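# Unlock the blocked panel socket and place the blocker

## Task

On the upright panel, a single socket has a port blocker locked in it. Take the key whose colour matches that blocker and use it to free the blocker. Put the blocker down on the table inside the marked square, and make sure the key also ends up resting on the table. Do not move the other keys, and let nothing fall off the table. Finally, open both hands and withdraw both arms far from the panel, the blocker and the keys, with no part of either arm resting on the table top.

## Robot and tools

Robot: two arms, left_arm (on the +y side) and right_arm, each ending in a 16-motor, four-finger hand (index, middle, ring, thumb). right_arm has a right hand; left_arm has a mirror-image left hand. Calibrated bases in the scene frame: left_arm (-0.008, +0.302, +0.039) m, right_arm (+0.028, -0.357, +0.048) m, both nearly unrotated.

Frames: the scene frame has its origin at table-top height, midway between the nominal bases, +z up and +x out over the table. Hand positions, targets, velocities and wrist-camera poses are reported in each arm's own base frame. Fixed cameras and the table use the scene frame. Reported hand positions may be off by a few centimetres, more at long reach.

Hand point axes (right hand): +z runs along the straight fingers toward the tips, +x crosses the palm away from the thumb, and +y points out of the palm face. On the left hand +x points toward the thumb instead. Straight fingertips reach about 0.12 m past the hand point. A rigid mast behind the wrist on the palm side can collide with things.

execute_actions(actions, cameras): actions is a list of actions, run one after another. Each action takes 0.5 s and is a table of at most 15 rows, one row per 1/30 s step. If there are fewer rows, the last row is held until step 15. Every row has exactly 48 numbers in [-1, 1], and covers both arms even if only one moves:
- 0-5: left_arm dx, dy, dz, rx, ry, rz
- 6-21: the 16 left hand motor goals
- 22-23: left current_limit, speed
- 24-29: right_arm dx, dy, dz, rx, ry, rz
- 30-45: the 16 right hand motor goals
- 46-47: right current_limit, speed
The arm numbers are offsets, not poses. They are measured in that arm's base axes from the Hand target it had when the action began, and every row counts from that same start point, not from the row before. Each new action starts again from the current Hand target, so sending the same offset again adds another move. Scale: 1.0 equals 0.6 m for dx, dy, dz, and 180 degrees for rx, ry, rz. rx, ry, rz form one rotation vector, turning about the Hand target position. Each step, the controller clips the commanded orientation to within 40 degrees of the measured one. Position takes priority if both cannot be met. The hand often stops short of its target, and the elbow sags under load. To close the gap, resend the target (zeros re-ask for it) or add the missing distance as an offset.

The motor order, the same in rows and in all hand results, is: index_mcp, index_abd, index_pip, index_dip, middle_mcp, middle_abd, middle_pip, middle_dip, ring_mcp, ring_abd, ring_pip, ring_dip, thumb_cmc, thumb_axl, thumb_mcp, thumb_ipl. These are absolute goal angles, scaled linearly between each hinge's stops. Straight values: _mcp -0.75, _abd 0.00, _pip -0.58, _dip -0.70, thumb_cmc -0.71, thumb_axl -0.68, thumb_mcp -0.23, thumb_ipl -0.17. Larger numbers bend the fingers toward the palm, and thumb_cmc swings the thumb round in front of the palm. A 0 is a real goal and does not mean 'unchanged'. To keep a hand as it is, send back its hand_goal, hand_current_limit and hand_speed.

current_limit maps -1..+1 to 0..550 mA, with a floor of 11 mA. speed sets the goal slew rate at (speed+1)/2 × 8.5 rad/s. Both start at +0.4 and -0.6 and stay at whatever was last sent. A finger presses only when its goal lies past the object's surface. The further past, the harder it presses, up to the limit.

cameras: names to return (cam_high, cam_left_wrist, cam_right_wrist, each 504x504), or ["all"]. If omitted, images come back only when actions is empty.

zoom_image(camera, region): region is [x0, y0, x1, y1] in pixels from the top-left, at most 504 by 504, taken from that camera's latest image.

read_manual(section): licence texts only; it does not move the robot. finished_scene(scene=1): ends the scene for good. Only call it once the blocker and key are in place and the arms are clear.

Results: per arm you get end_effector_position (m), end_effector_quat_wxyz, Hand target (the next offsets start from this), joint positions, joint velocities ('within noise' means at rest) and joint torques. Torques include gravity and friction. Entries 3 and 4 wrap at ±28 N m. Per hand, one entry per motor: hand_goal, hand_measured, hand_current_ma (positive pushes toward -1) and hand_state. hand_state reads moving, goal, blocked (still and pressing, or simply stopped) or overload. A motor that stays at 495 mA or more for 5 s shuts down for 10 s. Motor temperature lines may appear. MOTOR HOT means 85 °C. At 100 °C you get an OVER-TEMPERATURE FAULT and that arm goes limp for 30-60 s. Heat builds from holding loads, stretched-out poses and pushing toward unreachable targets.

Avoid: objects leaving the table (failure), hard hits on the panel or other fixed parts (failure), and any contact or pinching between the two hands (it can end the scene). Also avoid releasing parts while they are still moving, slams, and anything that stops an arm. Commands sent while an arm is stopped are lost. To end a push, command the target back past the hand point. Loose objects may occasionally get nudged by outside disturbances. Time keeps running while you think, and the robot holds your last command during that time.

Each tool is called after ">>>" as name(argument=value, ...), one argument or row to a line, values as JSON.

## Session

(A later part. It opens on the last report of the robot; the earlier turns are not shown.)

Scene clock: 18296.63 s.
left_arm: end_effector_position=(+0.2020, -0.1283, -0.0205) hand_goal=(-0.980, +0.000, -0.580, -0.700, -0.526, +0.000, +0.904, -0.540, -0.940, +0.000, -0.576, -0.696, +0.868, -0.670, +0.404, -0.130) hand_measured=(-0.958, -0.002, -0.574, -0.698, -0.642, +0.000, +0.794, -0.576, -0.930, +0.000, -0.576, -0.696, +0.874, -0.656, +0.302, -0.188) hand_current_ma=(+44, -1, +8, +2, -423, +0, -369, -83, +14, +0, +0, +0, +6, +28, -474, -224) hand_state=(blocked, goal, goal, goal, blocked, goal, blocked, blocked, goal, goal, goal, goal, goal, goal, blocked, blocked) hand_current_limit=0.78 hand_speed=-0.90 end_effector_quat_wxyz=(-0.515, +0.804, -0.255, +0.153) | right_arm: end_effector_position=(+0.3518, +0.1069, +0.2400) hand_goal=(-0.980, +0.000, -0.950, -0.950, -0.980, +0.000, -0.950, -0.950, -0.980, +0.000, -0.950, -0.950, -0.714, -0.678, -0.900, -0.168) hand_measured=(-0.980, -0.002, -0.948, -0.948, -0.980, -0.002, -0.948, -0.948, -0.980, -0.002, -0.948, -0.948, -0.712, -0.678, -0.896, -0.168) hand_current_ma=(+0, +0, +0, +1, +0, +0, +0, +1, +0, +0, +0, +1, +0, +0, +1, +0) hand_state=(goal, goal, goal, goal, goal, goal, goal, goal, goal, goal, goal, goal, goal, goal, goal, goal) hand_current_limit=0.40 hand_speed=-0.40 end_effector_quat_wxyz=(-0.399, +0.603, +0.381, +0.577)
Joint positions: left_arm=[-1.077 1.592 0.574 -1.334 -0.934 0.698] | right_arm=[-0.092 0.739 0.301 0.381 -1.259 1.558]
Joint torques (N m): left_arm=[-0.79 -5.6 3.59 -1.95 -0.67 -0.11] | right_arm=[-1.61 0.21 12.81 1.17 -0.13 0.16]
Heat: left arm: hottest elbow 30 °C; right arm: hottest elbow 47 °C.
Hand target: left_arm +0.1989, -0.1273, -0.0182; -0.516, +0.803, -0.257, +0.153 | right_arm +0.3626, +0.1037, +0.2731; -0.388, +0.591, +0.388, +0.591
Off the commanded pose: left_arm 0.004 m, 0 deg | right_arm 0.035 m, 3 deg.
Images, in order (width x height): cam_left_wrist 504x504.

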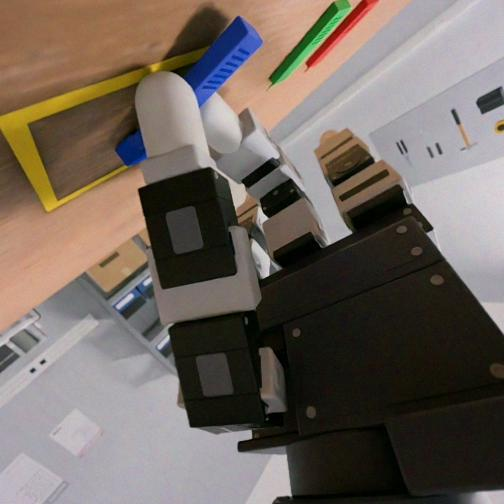

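>>> execute_actions(
  actions=[
    [[0,0,0.004,0,0,0,-0.98,0,-0.58,-0.7,-0.525,0,0.905,-0.54,-0.94,0,-0.576,-0.696,0.869,-0.67,0.404,-0.13,0.78,-0.9,0,0,0,0,0,0,-0.98,0,-0.95,-0.95,-0.98,0,-0.95,-0.95,-0.98,0,-0.95,-0.95,-0.714,-0.678,-0.9,-0.168,0.4,-0.4]],
    [[0,0,0,0,0,0,-0.98,0,-0.58,-0.7,-0.6,0,0.84,-0.56,-0.94,0,-0.576,-0.696,0.872,-0.66,0.35,-0.165,0.78,-0.95,0,0,0,0,0,0,-0.98,0,-0.95,-0.95,-0.98,0,-0.95,-0.95,-0.98,0,-0.95,-0.95,-0.714,-0.678,-0.9,-0.168,0.4,-0.4]],
  ],
  cameras=["cam_left_wrist"],
)

>>> zoom_image(
  camera="cam_left_wrist",
  region=[80, 0, 280, 200],
)

Scene clock: 18308.10 s.
left_arm: end_effector_position=(+0.2018, -0.1281, -0.0187) hand_goal=(-0.980, +0.000, -0.580, -0.700, -0.600, +0.000, +0.840, -0.560, -0.940, +0.000, -0.576, -0.696, +0.872, -0.660, +0.350, -0.166) hand_measured=(-0.958, -0.002, -0.574, -0.698, -0.644, +0.000, +0.792, -0.586, -0.930, +0.000, -0.576, -0.696, +0.874, -0.656, +0.298, -0.196) hand_current_ma=(+44, -1, +8, +2, -115, +0, -116, -54, +14, +0, +0, +0, +1, +6, -184, -94) hand_state=(blocked, goal, goal, goal, blocked, goal, blocked, blocked, goal, goal, goal, goal, goal, goal, blocked, blocked) hand_current_limit=0.78 hand_speed=-0.95 end_effector_quat_wxyz=(-0.515, +0.804, -0.254, +0.153) | right_arm: end_effector_position=(+0.3518, +0.1069, +0.2400) hand_goal=(-0.980, +0.000, -0.950, -0.950, -0.980, +0.000, -0.950, -0.950, -0.980, +0.000, -0.950, -0.950, -0.714, -0.678, -0.900, -0.168) hand_measured=(-0.980, -0.002, -0.948, -0.948, -0.980, -0.002, -0.948, -0.948, -0.980, -0.002, -0.948, -0.948, -0.712, -0.678, -0.896, -0.168) hand_current_ma=(+0, +0, +0, +1, +0, +0, +0, +1, +0, +0, +0, +1, +0, +0, +1, +0) hand_state=(goal, goal, goal, goal, goal, goal, goal, goal, goal, goal, goal, goal, goal, goal, goal, goal) hand_current_limit=0.40 hand_speed=-0.40 end_effector_quat_wxyz=(-0.399, +0.603, +0.381, +0.577)
Joint positions: left_arm=[-1.077 1.586 0.574 -1.341 -0.933 0.698] | right_arm=[-0.092 0.739 0.301 0.381 -1.259 1.558]
Joint torques (N m): left_arm=[-0.79 -5.66 3.74 -2.07 -0.7 -0.11] | right_arm=[-1.67 0.09 12.81 1.21 -0.13 0.15]
Heat: left arm: hottest elbow 30 °C; right arm: hottest elbow 47 °C.
Hand target: left_arm +0.1989, -0.1274, -0.0157; -0.516, +0.803, -0.257, +0.153 | right_arm +0.3626, +0.1037, +0.2731; -0.388, +0.591, +0.388, +0.591
Off the commanded pose: left_arm 0.004 m, 0 deg | right_arm 0.035 m, 3 deg.
Images, in order (width x height): cam_left_wrist 504x504.

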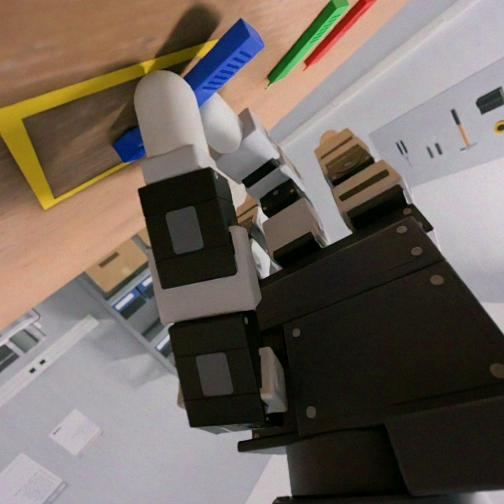

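Scaled by 2.520 from the camera's 504x504 image, which has a finer 720x720 frame.

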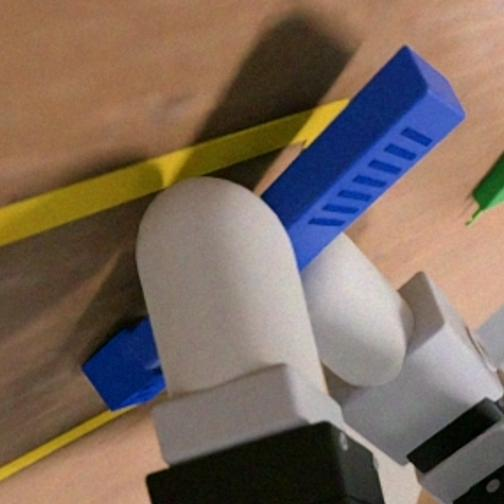

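>>> execute_actions(
  actions=[
    [[0,0,0,0,0,0,-0.98,0,-0.58,-0.7,-0.66,0,0.8,-0.586,-0.94,0,-0.576,-0.696,0.872,-0.66,0.29,-0.2,0.78,-0.96,0,0,0,0,0,0,-0.98,0,-0.95,-0.95,-0.98,0,-0.95,-0.95,-0.98,0,-0.95,-0.95,-0.714,-0.678,-0.9,-0.168,0.4,-0.4]],
    [[0,0,0,0,0,0,-0.98,0,-0.58,-0.7,-0.69,0,0.79,-0.586,-0.94,0,-0.576,-0.696,0.872,-0.66,0.25,-0.22,0.78,-0.96,0,0,0,0,0,0,-0.98,0,-0.95,-0.95,-0.98,0,-0.95,-0.95,-0.98,0,-0.95,-0.95,-0.714,-0.678,-0.9,-0.168,0.4,-0.4]],
  ],
  cameras=["cam_left_wrist"],
)

>>> zoom_image(
  camera="cam_left_wrist",
  region=[80, 0, 280, 200],
)

Scene clock: 18317.80 s.
left_arm: end_effector_position=(+0.2018, -0.1281, -0.0187) hand_goal=(-0.980, +0.000, -0.580, -0.700, -0.690, +0.000, +0.790, -0.586, -0.940, +0.000, -0.576, -0.696, +0.872, -0.660, +0.250, -0.220) hand_measured=(-0.958, -0.002, -0.574, -0.698, -0.674, +0.000, +0.790, -0.590, -0.930, +0.000, -0.576, -0.696, +0.872, -0.658, +0.252, -0.218) hand_current_ma=(+44, -1, +8, +2, +30, +0, +0, -3, +14, +0, +0, +0, +0, +1, +1, +2) hand_state=(blocked, goal, goal, goal, goal, goal, goal, goal, goal, goal, goal, goal, goal, goal, goal, goal) hand_current_limit=0.78 hand_speed=-0.96 end_effector_quat_wxyz=(-0.515, +0.804, -0.254, +0.153) | right_arm: end_effector_position=(+0.3518, +0.1069, +0.2400) hand_goal=(-0.980, +0.000, -0.950, -0.950, -0.980, +0.000, -0.950, -0.950, -0.980, +0.000, -0.950, -0.950, -0.714, -0.678, -0.900, -0.168) hand_measured=(-0.980, -0.002, -0.948, -0.948, -0.980, -0.002, -0.948, -0.948, -0.980, -0.002, -0.948, -0.948, -0.712, -0.678, -0.896, -0.168) hand_current_ma=(+0, +0, +0, +1, +0, +0, +0, +1, +0, +0, +0, +1, +0, +0, +1, +0) hand_state=(goal, goal, goal, goal, goal, goal, goal, goal, goal, goal, goal, goal, goal, goal, goal, goal) hand_current_limit=0.40 hand_speed=-0.40 end_effector_quat_wxyz=(-0.399, +0.603, +0.381, +0.577)
Joint positions: left_arm=[-1.077 1.586 0.574 -1.341 -0.933 0.698] | right_arm=[-0.092 0.739 0.301 0.381 -1.259 1.558]
Joint torques (N m): left_arm=[-0.73 -5.6 3.74 -2.06 -0.71 -0.11] | right_arm=[-1.55 0.15 12.83 1.17 -0.13 0.16]
Heat: left arm: hottest elbow 30 °C; right arm: hottest elbow 47 °C.
Hand target: left_arm +0.1989, -0.1274, -0.0157; -0.516, +0.803, -0.257, +0.153 | right_arm +0.3626, +0.1037, +0.2731; -0.388, +0.591, +0.388, +0.591
Off the commanded pose: left_arm 0.004 m, 0 deg | right_arm 0.035 m, 3 deg.
Images, in order (width x height): cam_left_wrist 504x504.

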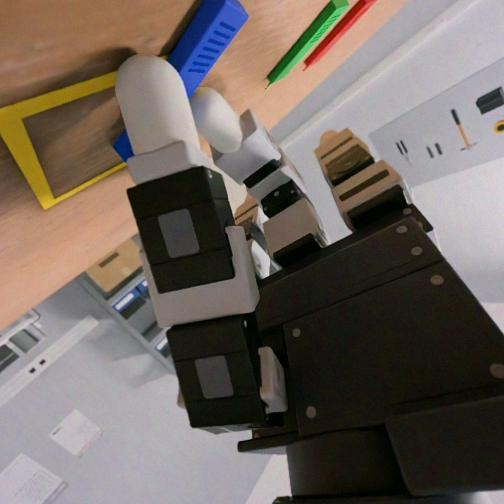

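Scaled by 2.520 from the camera's 504x504 image, which has a finer 720x720 frame.

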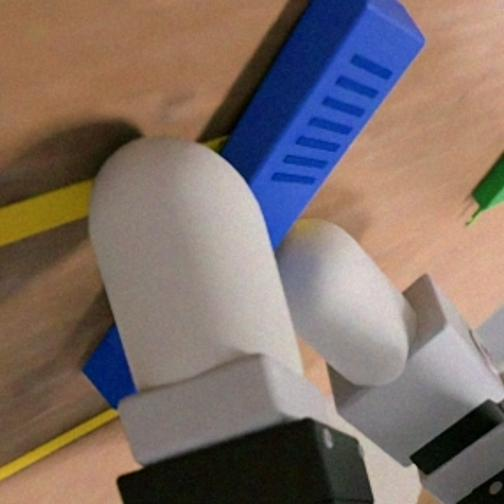

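>>> execute_actions(
  actions=[
    [[0,0,0.004,0,0,0,-0.98,0,-0.58,-0.7,-0.76,0,0.79,-0.586,-0.94,0,-0.576,-0.696,0.872,-0.66,0.2,-0.22,0.78,-0.95,0,0,0,0,0,0,-0.98,0,-0.95,-0.95,-0.98,0,-0.95,-0.95,-0.98,0,-0.95,-0.95,-0.714,-0.678,-0.9,-0.168,0.4,-0.4]],
    [[0,0,0.006,0,0,0,-0.98,0,-0.58,-0.7,-0.78,0,0.79,-0.586,-0.94,0,-0.576,-0.696,0.872,-0.66,0.16,-0.22,0.78,-0.95,0,0,0,0,0,0,-0.98,0,-0.95,-0.95,-0.98,0,-0.95,-0.95,-0.98,0,-0.95,-0.95,-0.714,-0.678,-0.9,-0.168,0.4,-0.4]],
  ],
  cameras=["cam_left_wrist", "cam_high"],
)

>>> zoom_image(
  camera="cam_left_wrist",
  region=[60, 0, 260, 200],
)

>>> zoom_image(
  camera="cam_high",
  region=[100, 130, 200, 230],
)

Scene clock: 18330.40 s.
left_arm: end_effector_position=(+0.2009, -0.1266, -0.0131) hand_goal=(-0.980, +0.000, -0.580, -0.700, -0.780, +0.000, +0.790, -0.586, -0.940, +0.000, -0.576, -0.696, +0.872, -0.660, +0.160, -0.220) hand_measured=(-0.958, -0.002, -0.574, -0.698, -0.762, +0.000, +0.790, -0.590, -0.930, +0.000, -0.576, -0.696, +0.872, -0.658, +0.162, -0.218) hand_current_ma=(+44, -1, +8, +2, +33, +0, +0, -3, +14, +0, +0, +0, +0, +1, +2, +2) hand_state=(blocked, goal, goal, goal, goal, goal, goal, goal, goal, goal, goal, goal, goal, goal, goal, goal) hand_current_limit=0.78 hand_speed=-0.95 end_effector_quat_wxyz=(-0.516, +0.803, -0.255, +0.152) | right_arm: end_effector_position=(+0.3518, +0.1069, +0.2400) hand_goal=(-0.980, +0.000, -0.950, -0.950, -0.980, +0.000, -0.950, -0.950, -0.980, +0.000, -0.950, -0.950, -0.714, -0.678, -0.900, -0.168) hand_measured=(-0.980, -0.002, -0.948, -0.948, -0.980, -0.002, -0.948, -0.948, -0.980, -0.002, -0.948, -0.948, -0.712, -0.678, -0.896, -0.168) hand_current_ma=(+0, +0, +0, +1, +0, +0, +0, +1, +0, +0, +0, +1, +0, +0, +1, +0) hand_state=(goal, goal, goal, goal, goal, goal, goal, goal, goal, goal, goal, goal, goal, goal, goal, goal) hand_current_limit=0.40 hand_speed=-0.40 end_effector_quat_wxyz=(-0.399, +0.603, +0.381, +0.577)
Joint positions: left_arm=[-1.077 1.566 0.574 -1.363 -0.933 0.698] | right_arm=[-0.092 0.739 0.301 0.381 -1.259 1.558]
Joint torques (N m): left_arm=[-0.79 -5.54 4.14 -2.09 -0.7 -0.11] | right_arm=[-1.73 0.21 12.81 1.18 -0.14 0.14]
Heat: left arm: hottest elbow 30 °C; right arm: hottest elbow 47 °C.
Hand target: left_arm +0.1989, -0.1273, -0.0097; -0.516, +0.803, -0.257, +0.153 | right_arm +0.3626, +0.1037, +0.2731; -0.388, +0.591, +0.388, +0.591
Off the commanded pose: left_arm 0.004 m, 0 deg | right_arm 0.035 m, 3 deg.
Images, in order (width x height): cam_high 504x504, cam_left_wrist 504x504.

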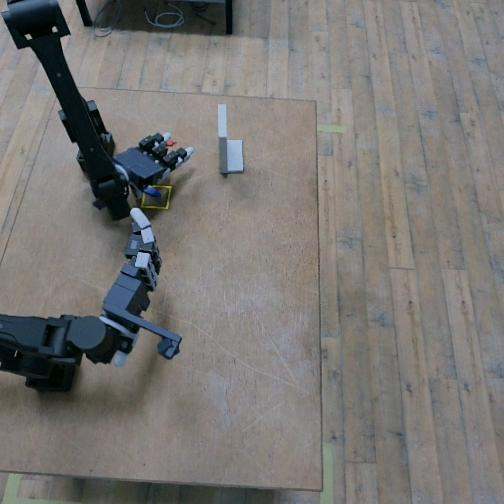

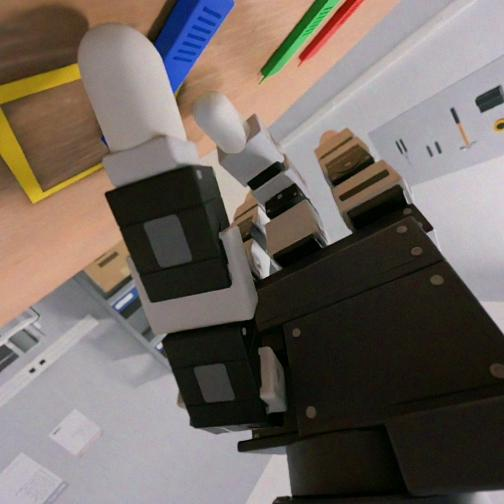

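Scaled by 2.520 from the camera's 504x504 image, which has a finer 720x720 frame.

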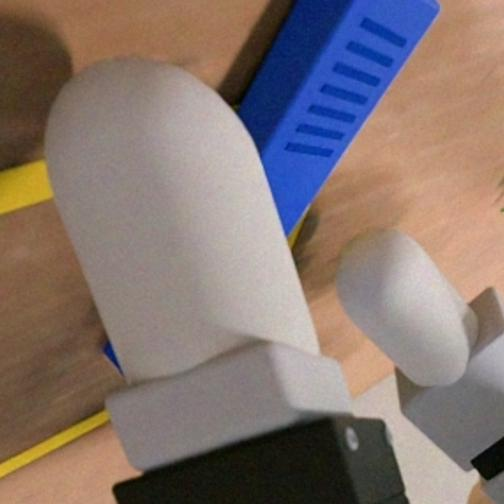

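Scaled by 5.040 from the camera's 504x504 image, which has a finer 720x720 frame.

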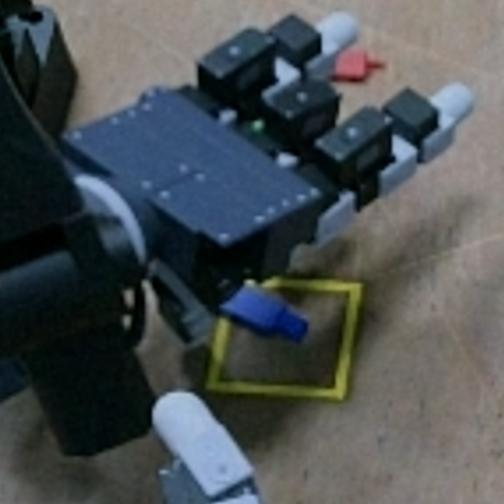

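>>> execute_actions(
  actions=[
    [[0,0,0.015,0,0,0,-0.98,0,-0.58,-0.7,-0.78,0,0.79,-0.586,-0.94,0,-0.576,-0.696,0.872,-0.66,0.14,-0.22,0.78,-0.95,0,0,0,0,0,0,-0.98,0,-0.95,-0.95,-0.98,0,-0.95,-0.95,-0.98,0,-0.95,-0.95,-0.714,-0.678,-0.9,-0.168,0.4,-0.4]],
    [[0,0,0.02,0,0,0,-0.98,0,-0.58,-0.7,-0.78,0,0.79,-0.586,-0.94,0,-0.576,-0.696,0.872,-0.66,0.12,-0.22,0.78,-0.95,0,0,0,0,0,0,-0.98,0,-0.95,-0.95,-0.98,0,-0.95,-0.95,-0.98,0,-0.95,-0.95,-0.714,-0.678,-0.9,-0.168,0.4,-0.4]],
  ],
  cameras=["cam_left_wrist", "cam_high"],
)

>>> zoom_image(
  camera="cam_left_wrist",
  region=[60, 0, 260, 200],
)

>>> zoom_image(
  camera="cam_high",
  region=[100, 130, 200, 230],
)

Scene clock: 18343.90 s.
left_arm: end_effector_position=(+0.1976, -0.1203, +0.0061) hand_goal=(-0.980, +0.000, -0.580, -0.700, -0.780, +0.000, +0.790, -0.586, -0.940, +0.000, -0.576, -0.696, +0.872, -0.660, +0.120, -0.220) hand_measured=(-0.958, -0.002, -0.574, -0.698, -0.762, +0.000, +0.790, -0.590, -0.930, +0.000, -0.576, -0.696, +0.872, -0.658, +0.122, -0.218) hand_current_ma=(+44, -1, +8, +2, +33, +0, +0, -3, +14, +0, +0, +0, +0, +1, +2, +2) hand_state=(blocked, goal, goal, goal, goal, goal, goal, goal, goal, goal, goal, goal, goal, goal, goal, goal) hand_current_limit=0.78 hand_speed=-0.95 end_effector_quat_wxyz=(-0.520, +0.801, -0.257, +0.148) | right_arm: end_effector_position=(+0.3518, +0.1069, +0.2400) hand_goal=(-0.980, +0.000, -0.950, -0.950, -0.980, +0.000, -0.950, -0.950, -0.980, +0.000, -0.950, -0.950, -0.714, -0.678, -0.900, -0.168) hand_measured=(-0.980, -0.002, -0.948, -0.948, -0.980, -0.002, -0.948, -0.948, -0.980, -0.002, -0.948, -0.948, -0.712, -0.678, -0.896, -0.168) hand_current_ma=(+0, +0, +0, +1, +0, +0, +0, +1, +0, +0, +0, +1, +0, +0, +1, +0) hand_state=(goal, goal, goal, goal, goal, goal, goal, goal, goal, goal, goal, goal, goal, goal, goal, goal) hand_current_limit=0.40 hand_speed=-0.40 end_effector_quat_wxyz=(-0.399, +0.603, +0.381, +0.577)
Joint positions: left_arm=[-1.077 1.5 0.574 -1.442 -0.933 0.698] | right_arm=[-0.092 0.739 0.301 0.381 -1.259 1.558]
Joint torques (N m): left_arm=[-0.79 -4.95 5.68 -2.09 -0.69 -0.11] | right_arm=[-1.73 0.15 12.83 1.2 -0.14 0.15]
Heat: left arm: hottest elbow 30 °C; right arm: hottest elbow 47 °C.
Hand target: left_arm +0.1989, -0.1273, +0.0113; -0.516, +0.803, -0.257, +0.153 | right_arm +0.3626, +0.1037, +0.2731; -0.388, +0.591, +0.388, +0.591
Off the commanded pose: left_arm 0.009 m, 1 deg | right_arm 0.035 m, 3 deg.
Images, in order (width x height): cam_high 504x504, cam_left_wrist 504x504.

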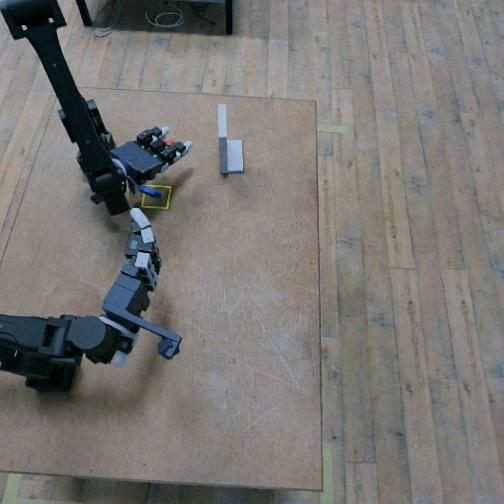

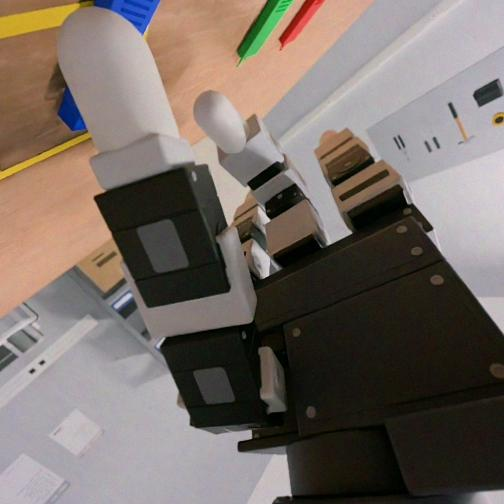

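Scaled by 2.520 from the camera's 504x504 image, which has a finer 720x720 frame.

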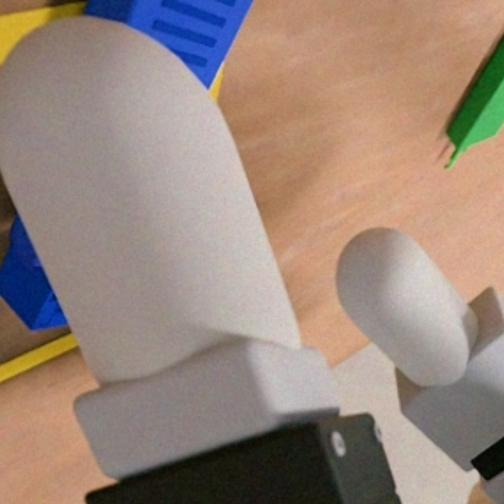

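Scaled by 5.040 from the camera's 504x504 image, which has a finer 720x720 frame.

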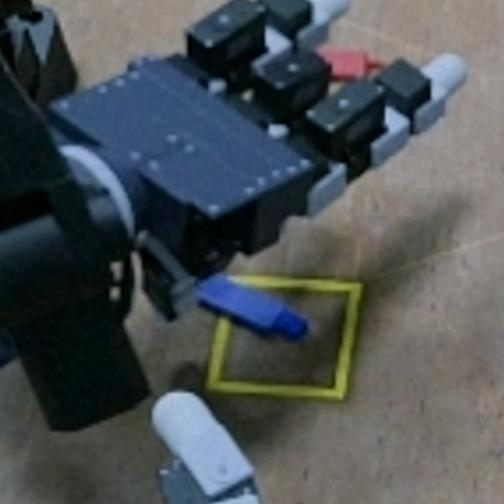

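>>> execute_actions(
  actions=[
    [[0,0,0.03,0,0,0,-0.98,0,-0.58,-0.7,-0.78,0,0.79,-0.586,-0.94,0,-0.576,-0.696,0.872,-0.66,0.1,-0.22,0.5,-0.9,0,0,0,0,0,0,-0.98,0,-0.95,-0.95,-0.98,0,-0.95,-0.95,-0.98,0,-0.95,-0.95,-0.714,-0.678,-0.9,-0.168,0.4,-0.4]],
    [[0,0,0.04,0,0,0,-0.98,0,-0.58,-0.7,-0.78,0,0.79,-0.586,-0.94,0,-0.576,-0.696,0.872,-0.66,0.1,-0.22,0.5,-0.9,0,0,0,0,0,0,-0.98,0,-0.95,-0.95,-0.98,0,-0.95,-0.95,-0.98,0,-0.95,-0.95,-0.714,-0.678,-0.9,-0.168,0.4,-0.4]],
    [[0,0,0.05,0,0,0,-0.98,0,-0.58,-0.7,-0.78,0,0.79,-0.586,-0.94,0,-0.576,-0.696,0.872,-0.66,0.1,-0.22,0.5,-0.9,0,0,0,0,0,0,-0.98,0,-0.95,-0.95,-0.98,0,-0.95,-0.95,-0.98,0,-0.95,-0.95,-0.714,-0.678,-0.9,-0.168,0.4,-0.4]],
    [[0,0,0.05,0,0,0,-0.98,0,-0.58,-0.7,-0.78,0,0.79,-0.586,-0.94,0,-0.576,-0.696,0.872,-0.66,0.1,-0.22,0.5,-0.9,0,0,0,0,0,0,-0.98,0,-0.95,-0.95,-0.98,0,-0.95,-0.95,-0.98,0,-0.95,-0.95,-0.714,-0.678,-0.9,-0.168,0.4,-0.4]],
  ],
  cameras=["all"],
)

>>> zoom_image(
  camera="cam_high",
  region=[100, 120, 200, 220],
)

>>> zoom_image(
  camera="cam_left_wrist",
  region=[0, 0, 250, 250],
)

Scene clock: 18364.37 s.
left_arm: end_effector_position=(+0.1942, -0.1188, +0.0996) hand_goal=(-0.980, +0.000, -0.580, -0.700, -0.780, +0.000, +0.790, -0.586, -0.940, +0.000, -0.576, -0.696, +0.872, -0.660, +0.100, -0.220) hand_measured=(-0.958, -0.002, -0.574, -0.698, -0.764, +0.000, +0.790, -0.590, -0.930, +0.000, -0.576, -0.696, +0.872, -0.658, +0.102, -0.218) hand_current_ma=(+44, -1, +8, +2, +30, +0, +0, -3, +14, +0, +0, +0, -1, +1, +2, +2) hand_state=(blocked, goal, goal, goal, goal, goal, goal, goal, goal, goal, goal, goal, goal, goal, goal, goal) hand_current_limit=0.50 hand_speed=-0.90 end_effector_quat_wxyz=(-0.484, +0.810, -0.290, +0.158) | right_arm: end_effector_position=(+0.3518, +0.1069, +0.2400) hand_goal=(-0.980, +0.000, -0.950, -0.950, -0.980, +0.000, -0.950, -0.950, -0.980, +0.000, -0.950, -0.950, -0.714, -0.678, -0.900, -0.168) hand_measured=(-0.980, -0.002, -0.948, -0.948, -0.980, -0.002, -0.948, -0.948, -0.980, -0.002, -0.948, -0.948, -0.712, -0.678, -0.896, -0.168) hand_current_ma=(+0, +0, +0, +1, +0, +0, +0, +1, +0, +0, +0, +1, +0, +0, +1, +0) hand_state=(goal, goal, goal, goal, goal, goal, goal, goal, goal, goal, goal, goal, goal, goal, goal, goal) hand_current_limit=0.40 hand_speed=-0.40 end_effector_quat_wxyz=(-0.399, +0.603, +0.381, +0.577)
Joint positions: left_arm=[-1.053 1.157 0.649 -1.671 -0.944 0.887] | right_arm=[-0.092 0.739 0.301 0.381 -1.259 1.558]
Joint torques (N m): left_arm=[0.79 -3.14 9.95 -1.66 -0.82 0.06] | right_arm=[-1.55 0.21 12.81 1.18 -0.12 0.15]
Heat: left arm: hottest elbow 30 °C; right arm: hottest elbow 47 °C.
Hand target: left_arm +0.1989, -0.1273, +0.1133; -0.516, +0.803, -0.257, +0.153 | right_arm +0.3626, +0.1037, +0.2731; -0.388, +0.591, +0.388, +0.591
Off the commanded pose: left_arm 0.017 m, 5 deg | right_arm 0.035 m, 3 deg.
joint sent to its limit (left arm) — joint 4 (wrist pitch), lower limit. The joint targets are off in orientation, not in position.

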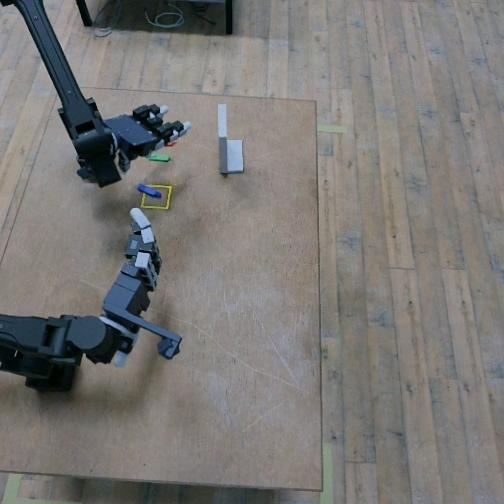

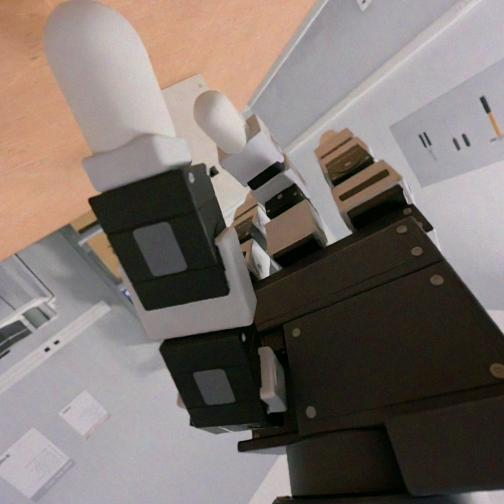

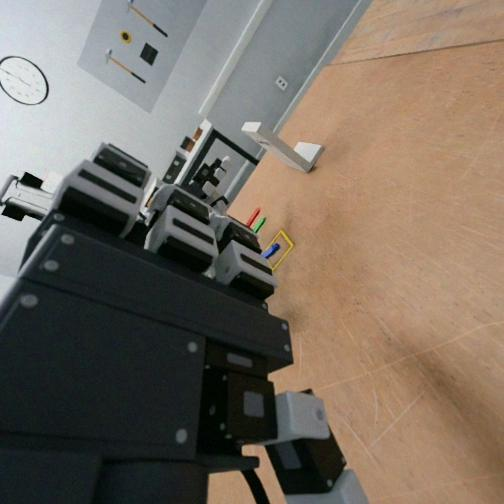

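Scaled by 5.040 from the camera's 504x504 image, which has a finer 720x720 frame.

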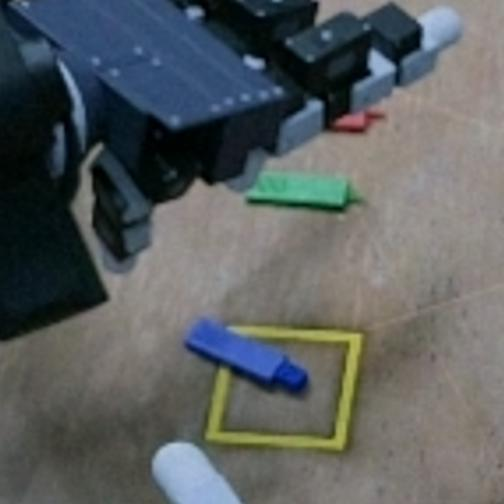

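Scaled by 2.016 from the camera's 504x504 image, which has a finer 720x720 frame.

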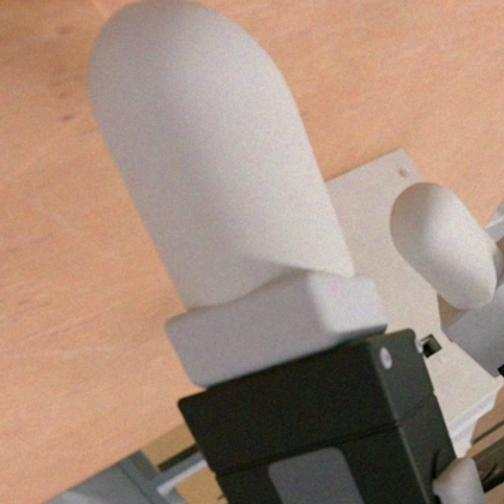

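>>> execute_actions(
  actions=[
    [[0,0,0.05,0,0,0,-0.98,0,-0.58,-0.7,-0.78,0,0.79,-0.586,-0.94,0,-0.576,-0.696,0.872,-0.66,0.1,-0.22,0.5,-0.9,0,0,0,0,0,0,-0.98,0,-0.95,-0.95,-0.98,0,-0.95,-0.95,-0.98,0,-0.95,-0.95,-0.714,-0.678,-0.9,-0.168,0.4,-0.4]],
    [[0,0,0.05,0,0,0,-0.98,0,-0.58,-0.7,-0.78,0,0.79,-0.586,-0.94,0,-0.576,-0.696,0.872,-0.66,0.1,-0.22,0.5,-0.9,0,0,0,0,0,0,-0.98,0,-0.95,-0.95,-0.98,0,-0.95,-0.95,-0.98,0,-0.95,-0.95,-0.714,-0.678,-0.9,-0.168,0.4,-0.4]],
    [[0,0,0.05,0,0,0,-0.98,0,-0.58,-0.7,-0.78,0,0.79,-0.586,-0.94,0,-0.576,-0.696,0.872,-0.66,0.1,-0.22,0.5,-0.9,0,0,0,0,0,0,-0.98,0,-0.95,-0.95,-0.98,0,-0.95,-0.95,-0.98,0,-0.95,-0.95,-0.714,-0.678,-0.9,-0.168,0.4,-0.4]],
    [[0,0,0.04,0,0,0,-0.98,0,-0.58,-0.7,-0.78,0,0.79,-0.586,-0.94,0,-0.576,-0.696,0.872,-0.66,0.1,-0.22,0.5,-0.9,0,0,0,0,0,0,-0.98,0,-0.95,-0.95,-0.98,0,-0.95,-0.95,-0.98,0,-0.95,-0.95,-0.714,-0.678,-0.9,-0.168,0.4,-0.4]],
  ],
  cameras=["all"],
)

>>> zoom_image(
  camera="cam_high",
  region=[100, 90, 260, 250],
)

>>> zoom_image(
  camera="cam_right_wrist",
  region=[200, 110, 330, 280],
)

Scene clock: 18382.80 s.
left_arm: end_effector_position=(+0.1960, -0.1218, +0.2078) hand_goal=(-0.980, +0.000, -0.580, -0.700, -0.780, +0.000, +0.790, -0.586, -0.940, +0.000, -0.576, -0.696, +0.872, -0.660, +0.100, -0.220) hand_measured=(-0.958, -0.002, -0.574, -0.698, -0.766, +0.000, +0.790, -0.590, -0.930, +0.000, -0.576, -0.696, +0.872, -0.658, +0.102, -0.218) hand_current_ma=(+44, -1, +8, +2, +26, +0, +0, -3, +14, +0, +0, +0, -1, +1, +2, +2) hand_state=(blocked, goal, goal, goal, goal, goal, goal, goal, goal, goal, goal, goal, goal, goal, goal, goal) hand_current_limit=0.50 hand_speed=-0.90 end_effector_quat_wxyz=(-0.403, +0.819, -0.357, +0.200) | right_arm: end_effector_position=(+0.3518, +0.1069, +0.2400) hand_goal=(-0.980, +0.000, -0.950, -0.950, -0.980, +0.000, -0.950, -0.950, -0.980, +0.000, -0.950, -0.950, -0.714, -0.678, -0.900, -0.168) hand_measured=(-0.980, -0.002, -0.948, -0.948, -0.980, -0.002, -0.948, -0.948, -0.980, -0.002, -0.948, -0.948, -0.712, -0.678, -0.896, -0.168) hand_current_ma=(+0, +0, +0, +1, +0, +0, +0, +1, +0, +0, +0, +1, +0, +0, +1, +0) hand_state=(goal, goal, goal, goal, goal, goal, goal, goal, goal, goal, goal, goal, goal, goal, goal, goal) hand_current_limit=0.40 hand_speed=-0.40 end_effector_quat_wxyz=(-0.399, +0.603, +0.381, +0.577)
Joint positions: left_arm=[-0.963 0.842 0.825 -1.675 -0.928 1.371] | right_arm=[-0.092 0.739 0.301 0.381 -1.259 1.558]
Joint torques (N m): left_arm=[0.62 -0.79 12.4 -0.59 -0.99 0.05] | right_arm=[-1.55 0.26 12.82 1.2 -0.13 0.16]
Heat: left arm: hottest elbow 32 °C; right arm: hottest elbow 47 °C.
Hand target: left_arm +0.1989, -0.1274, +0.2273; -0.516, +0.803, -0.257, +0.153 | right_arm +0.3626, +0.1037, +0.2731; -0.388, +0.591, +0.388, +0.591
Off the commanded pose: left_arm 0.020 m, 18 deg | right_arm 0.035 m, 3 deg.
joint sent to its limit (left arm) — joint 4 (wrist pitch), lower limit. The joint targets are off in orientation, not in position.

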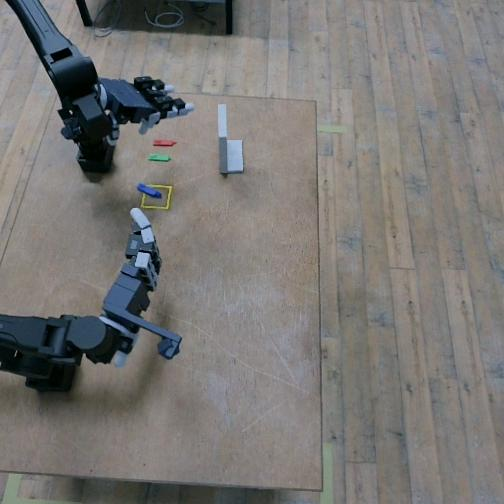

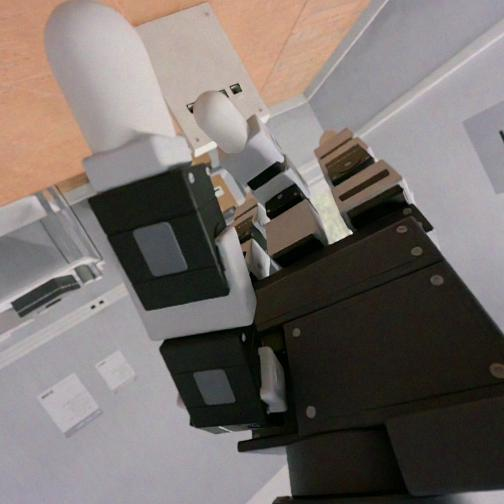

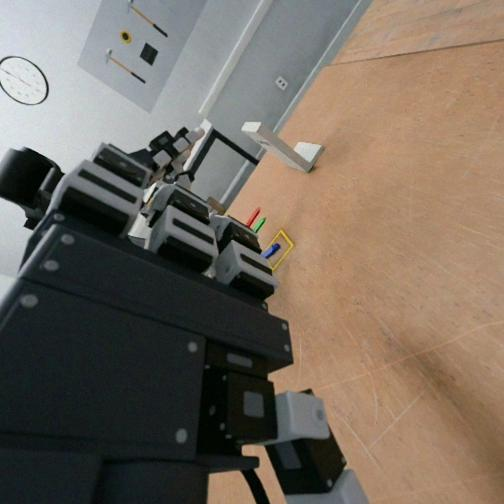

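Scaled by 3.150 from the camera's 504x504 image, which has a finer 720x720 frame.

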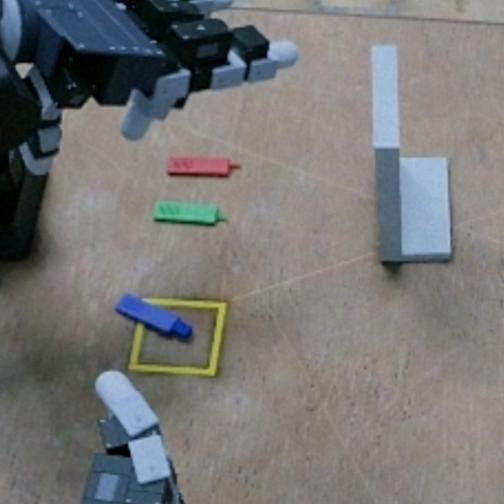

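Scaled by 2.965 from the camera's 504x504 image, which has a finer 720x720 frame.

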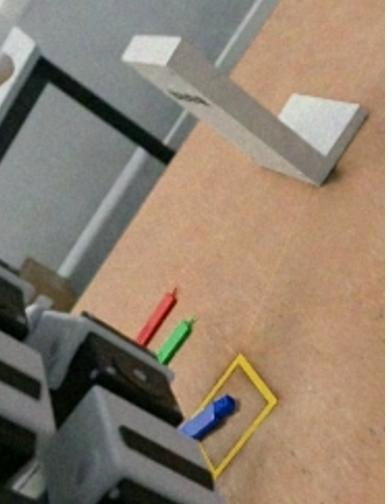

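>>> execute_actions(
  actions=[
    [[-0.03,0,0.045,0,0,0,-0.98,0,-0.58,-0.7,-0.78,0,0.79,-0.586,-0.94,0,-0.576,-0.696,0.872,-0.66,0.1,-0.22,0.5,-0.9,0,0,0,0,0,0,-0.98,0,-0.95,-0.95,-0.98,0,-0.95,-0.95,-0.98,0,-0.95,-0.95,-0.714,-0.678,-0.9,-0.168,0.4,-0.4]],
    [[-0.03,-0.015,0.045,0,0,0,-0.98,0,-0.58,-0.7,-0.78,0,0.79,-0.586,-0.94,0,-0.576,-0.696,0.872,-0.66,0.1,-0.22,0.5,-0.9,0,0,0,0,0,0,-0.98,0,-0.95,-0.95,-0.98,0,-0.95,-0.95,-0.98,0,-0.95,-0.95,-0.714,-0.678,-0.9,-0.168,0.4,-0.4]],
    [[-0.03,-0.015,0.045,0,0,0,-0.98,0,-0.58,-0.7,-0.78,0,0.79,-0.586,-0.94,0,-0.576,-0.696,0.872,-0.66,0.1,-0.22,0.5,-0.9,0,0,0,0,0,0,-0.98,0,-0.95,-0.95,-0.98,0,-0.95,-0.95,-0.98,0,-0.95,-0.95,-0.714,-0.678,-0.9,-0.168,0.4,-0.4]],
  ],
  cameras=["all"],
)

>>> zoom_image(
  camera="cam_high",
  region=[110, 130, 210, 230],
)

Scene clock: 18399.30 s.
left_arm: end_effector_position=(+0.1476, -0.1412, +0.2881) hand_goal=(-0.980, +0.000, -0.580, -0.700, -0.780, +0.000, +0.790, -0.586, -0.940, +0.000, -0.576, -0.696, +0.872, -0.660, +0.100, -0.220) hand_measured=(-0.958, -0.002, -0.574, -0.698, -0.768, +0.000, +0.790, -0.590, -0.930, +0.000, -0.576, -0.696, +0.870, -0.658, +0.102, -0.218) hand_current_ma=(+44, -1, +8, +2, +20, +0, +0, -3, +14, +0, +0, +0, -1, +1, +2, +2) hand_state=(blocked, goal, goal, goal, goal, goal, goal, goal, goal, goal, goal, goal, goal, goal, goal, goal) hand_current_limit=0.50 hand_speed=-0.90 end_effector_quat_wxyz=(-0.266, +0.819, -0.435, +0.265) | right_arm: end_effector_position=(+0.3518, +0.1069, +0.2400) hand_goal=(-0.980, +0.000, -0.950, -0.950, -0.980, +0.000, -0.950, -0.950, -0.980, +0.000, -0.950, -0.950, -0.714, -0.678, -0.900, -0.168) hand_measured=(-0.980, -0.002, -0.948, -0.948, -0.980, -0.002, -0.948, -0.948, -0.980, -0.002, -0.948, -0.948, -0.712, -0.678, -0.896, -0.168) hand_current_ma=(+0, +0, +0, +1, +0, +0, +0, +1, +0, +0, +0, +1, +0, +0, +1, +0) hand_state=(goal, goal, goal, goal, goal, goal, goal, goal, goal, goal, goal, goal, goal, goal, goal, goal) hand_current_limit=0.40 hand_speed=-0.40 end_effector_quat_wxyz=(-0.399, +0.603, +0.381, +0.577)
Joint positions: left_arm=[-1.027 0.639 0.975 -1.676 -0.74 1.611] | right_arm=[-0.092 0.739 0.301 0.381 -1.259 1.558]
Joint torques (N m): left_arm=[-0.73 1.49 12.7 0.21 -0.77 0.03] | right_arm=[-1.67 0.26 12.83 1.2 -0.13 0.16]
Heat: left arm: hottest elbow 35 °C; right arm: hottest elbow 48 °C.
Hand target: left_arm +0.1450, -0.1453, +0.3084; -0.516, +0.803, -0.257, +0.153 | right_arm +0.3626, +0.1037, +0.2731; -0.388, +0.591, +0.388, +0.591
Off the commanded pose: left_arm 0.021 m, 38 deg | right_arm 0.035 m, 3 deg.
joint sent to its limit (left arm) — joint 4 (wrist pitch), lower limit. The joint targets are off in orientation, not in position.

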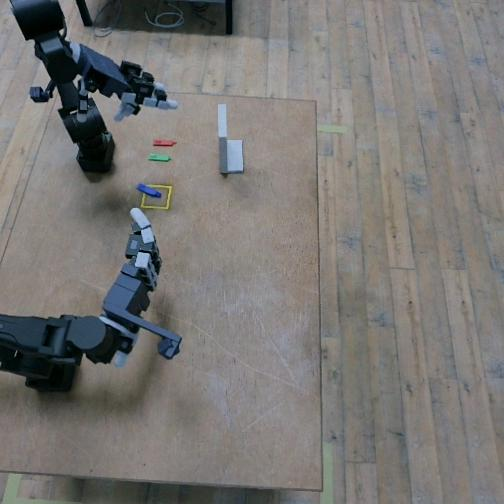

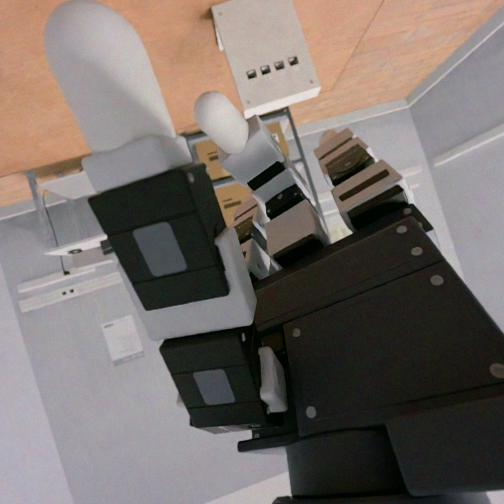

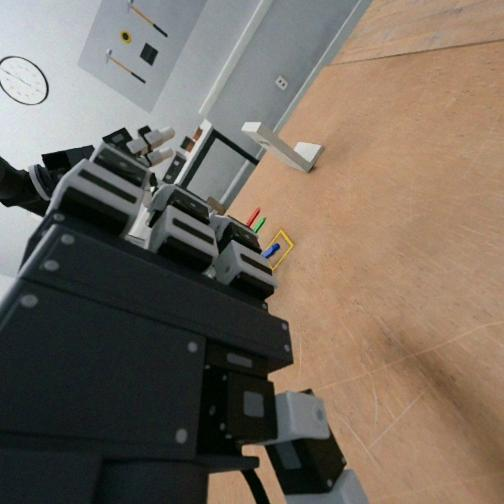

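Scaled by 5.040 from the camera's 504x504 image, which has a finer 720x720 frame.

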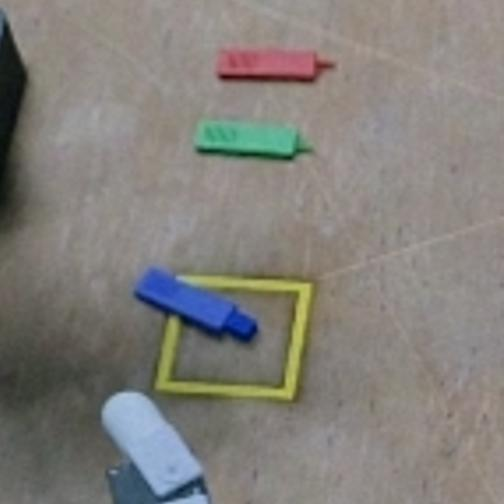

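>>> finished_scene(
  scene=1,
)

The scene is finished: the task was done.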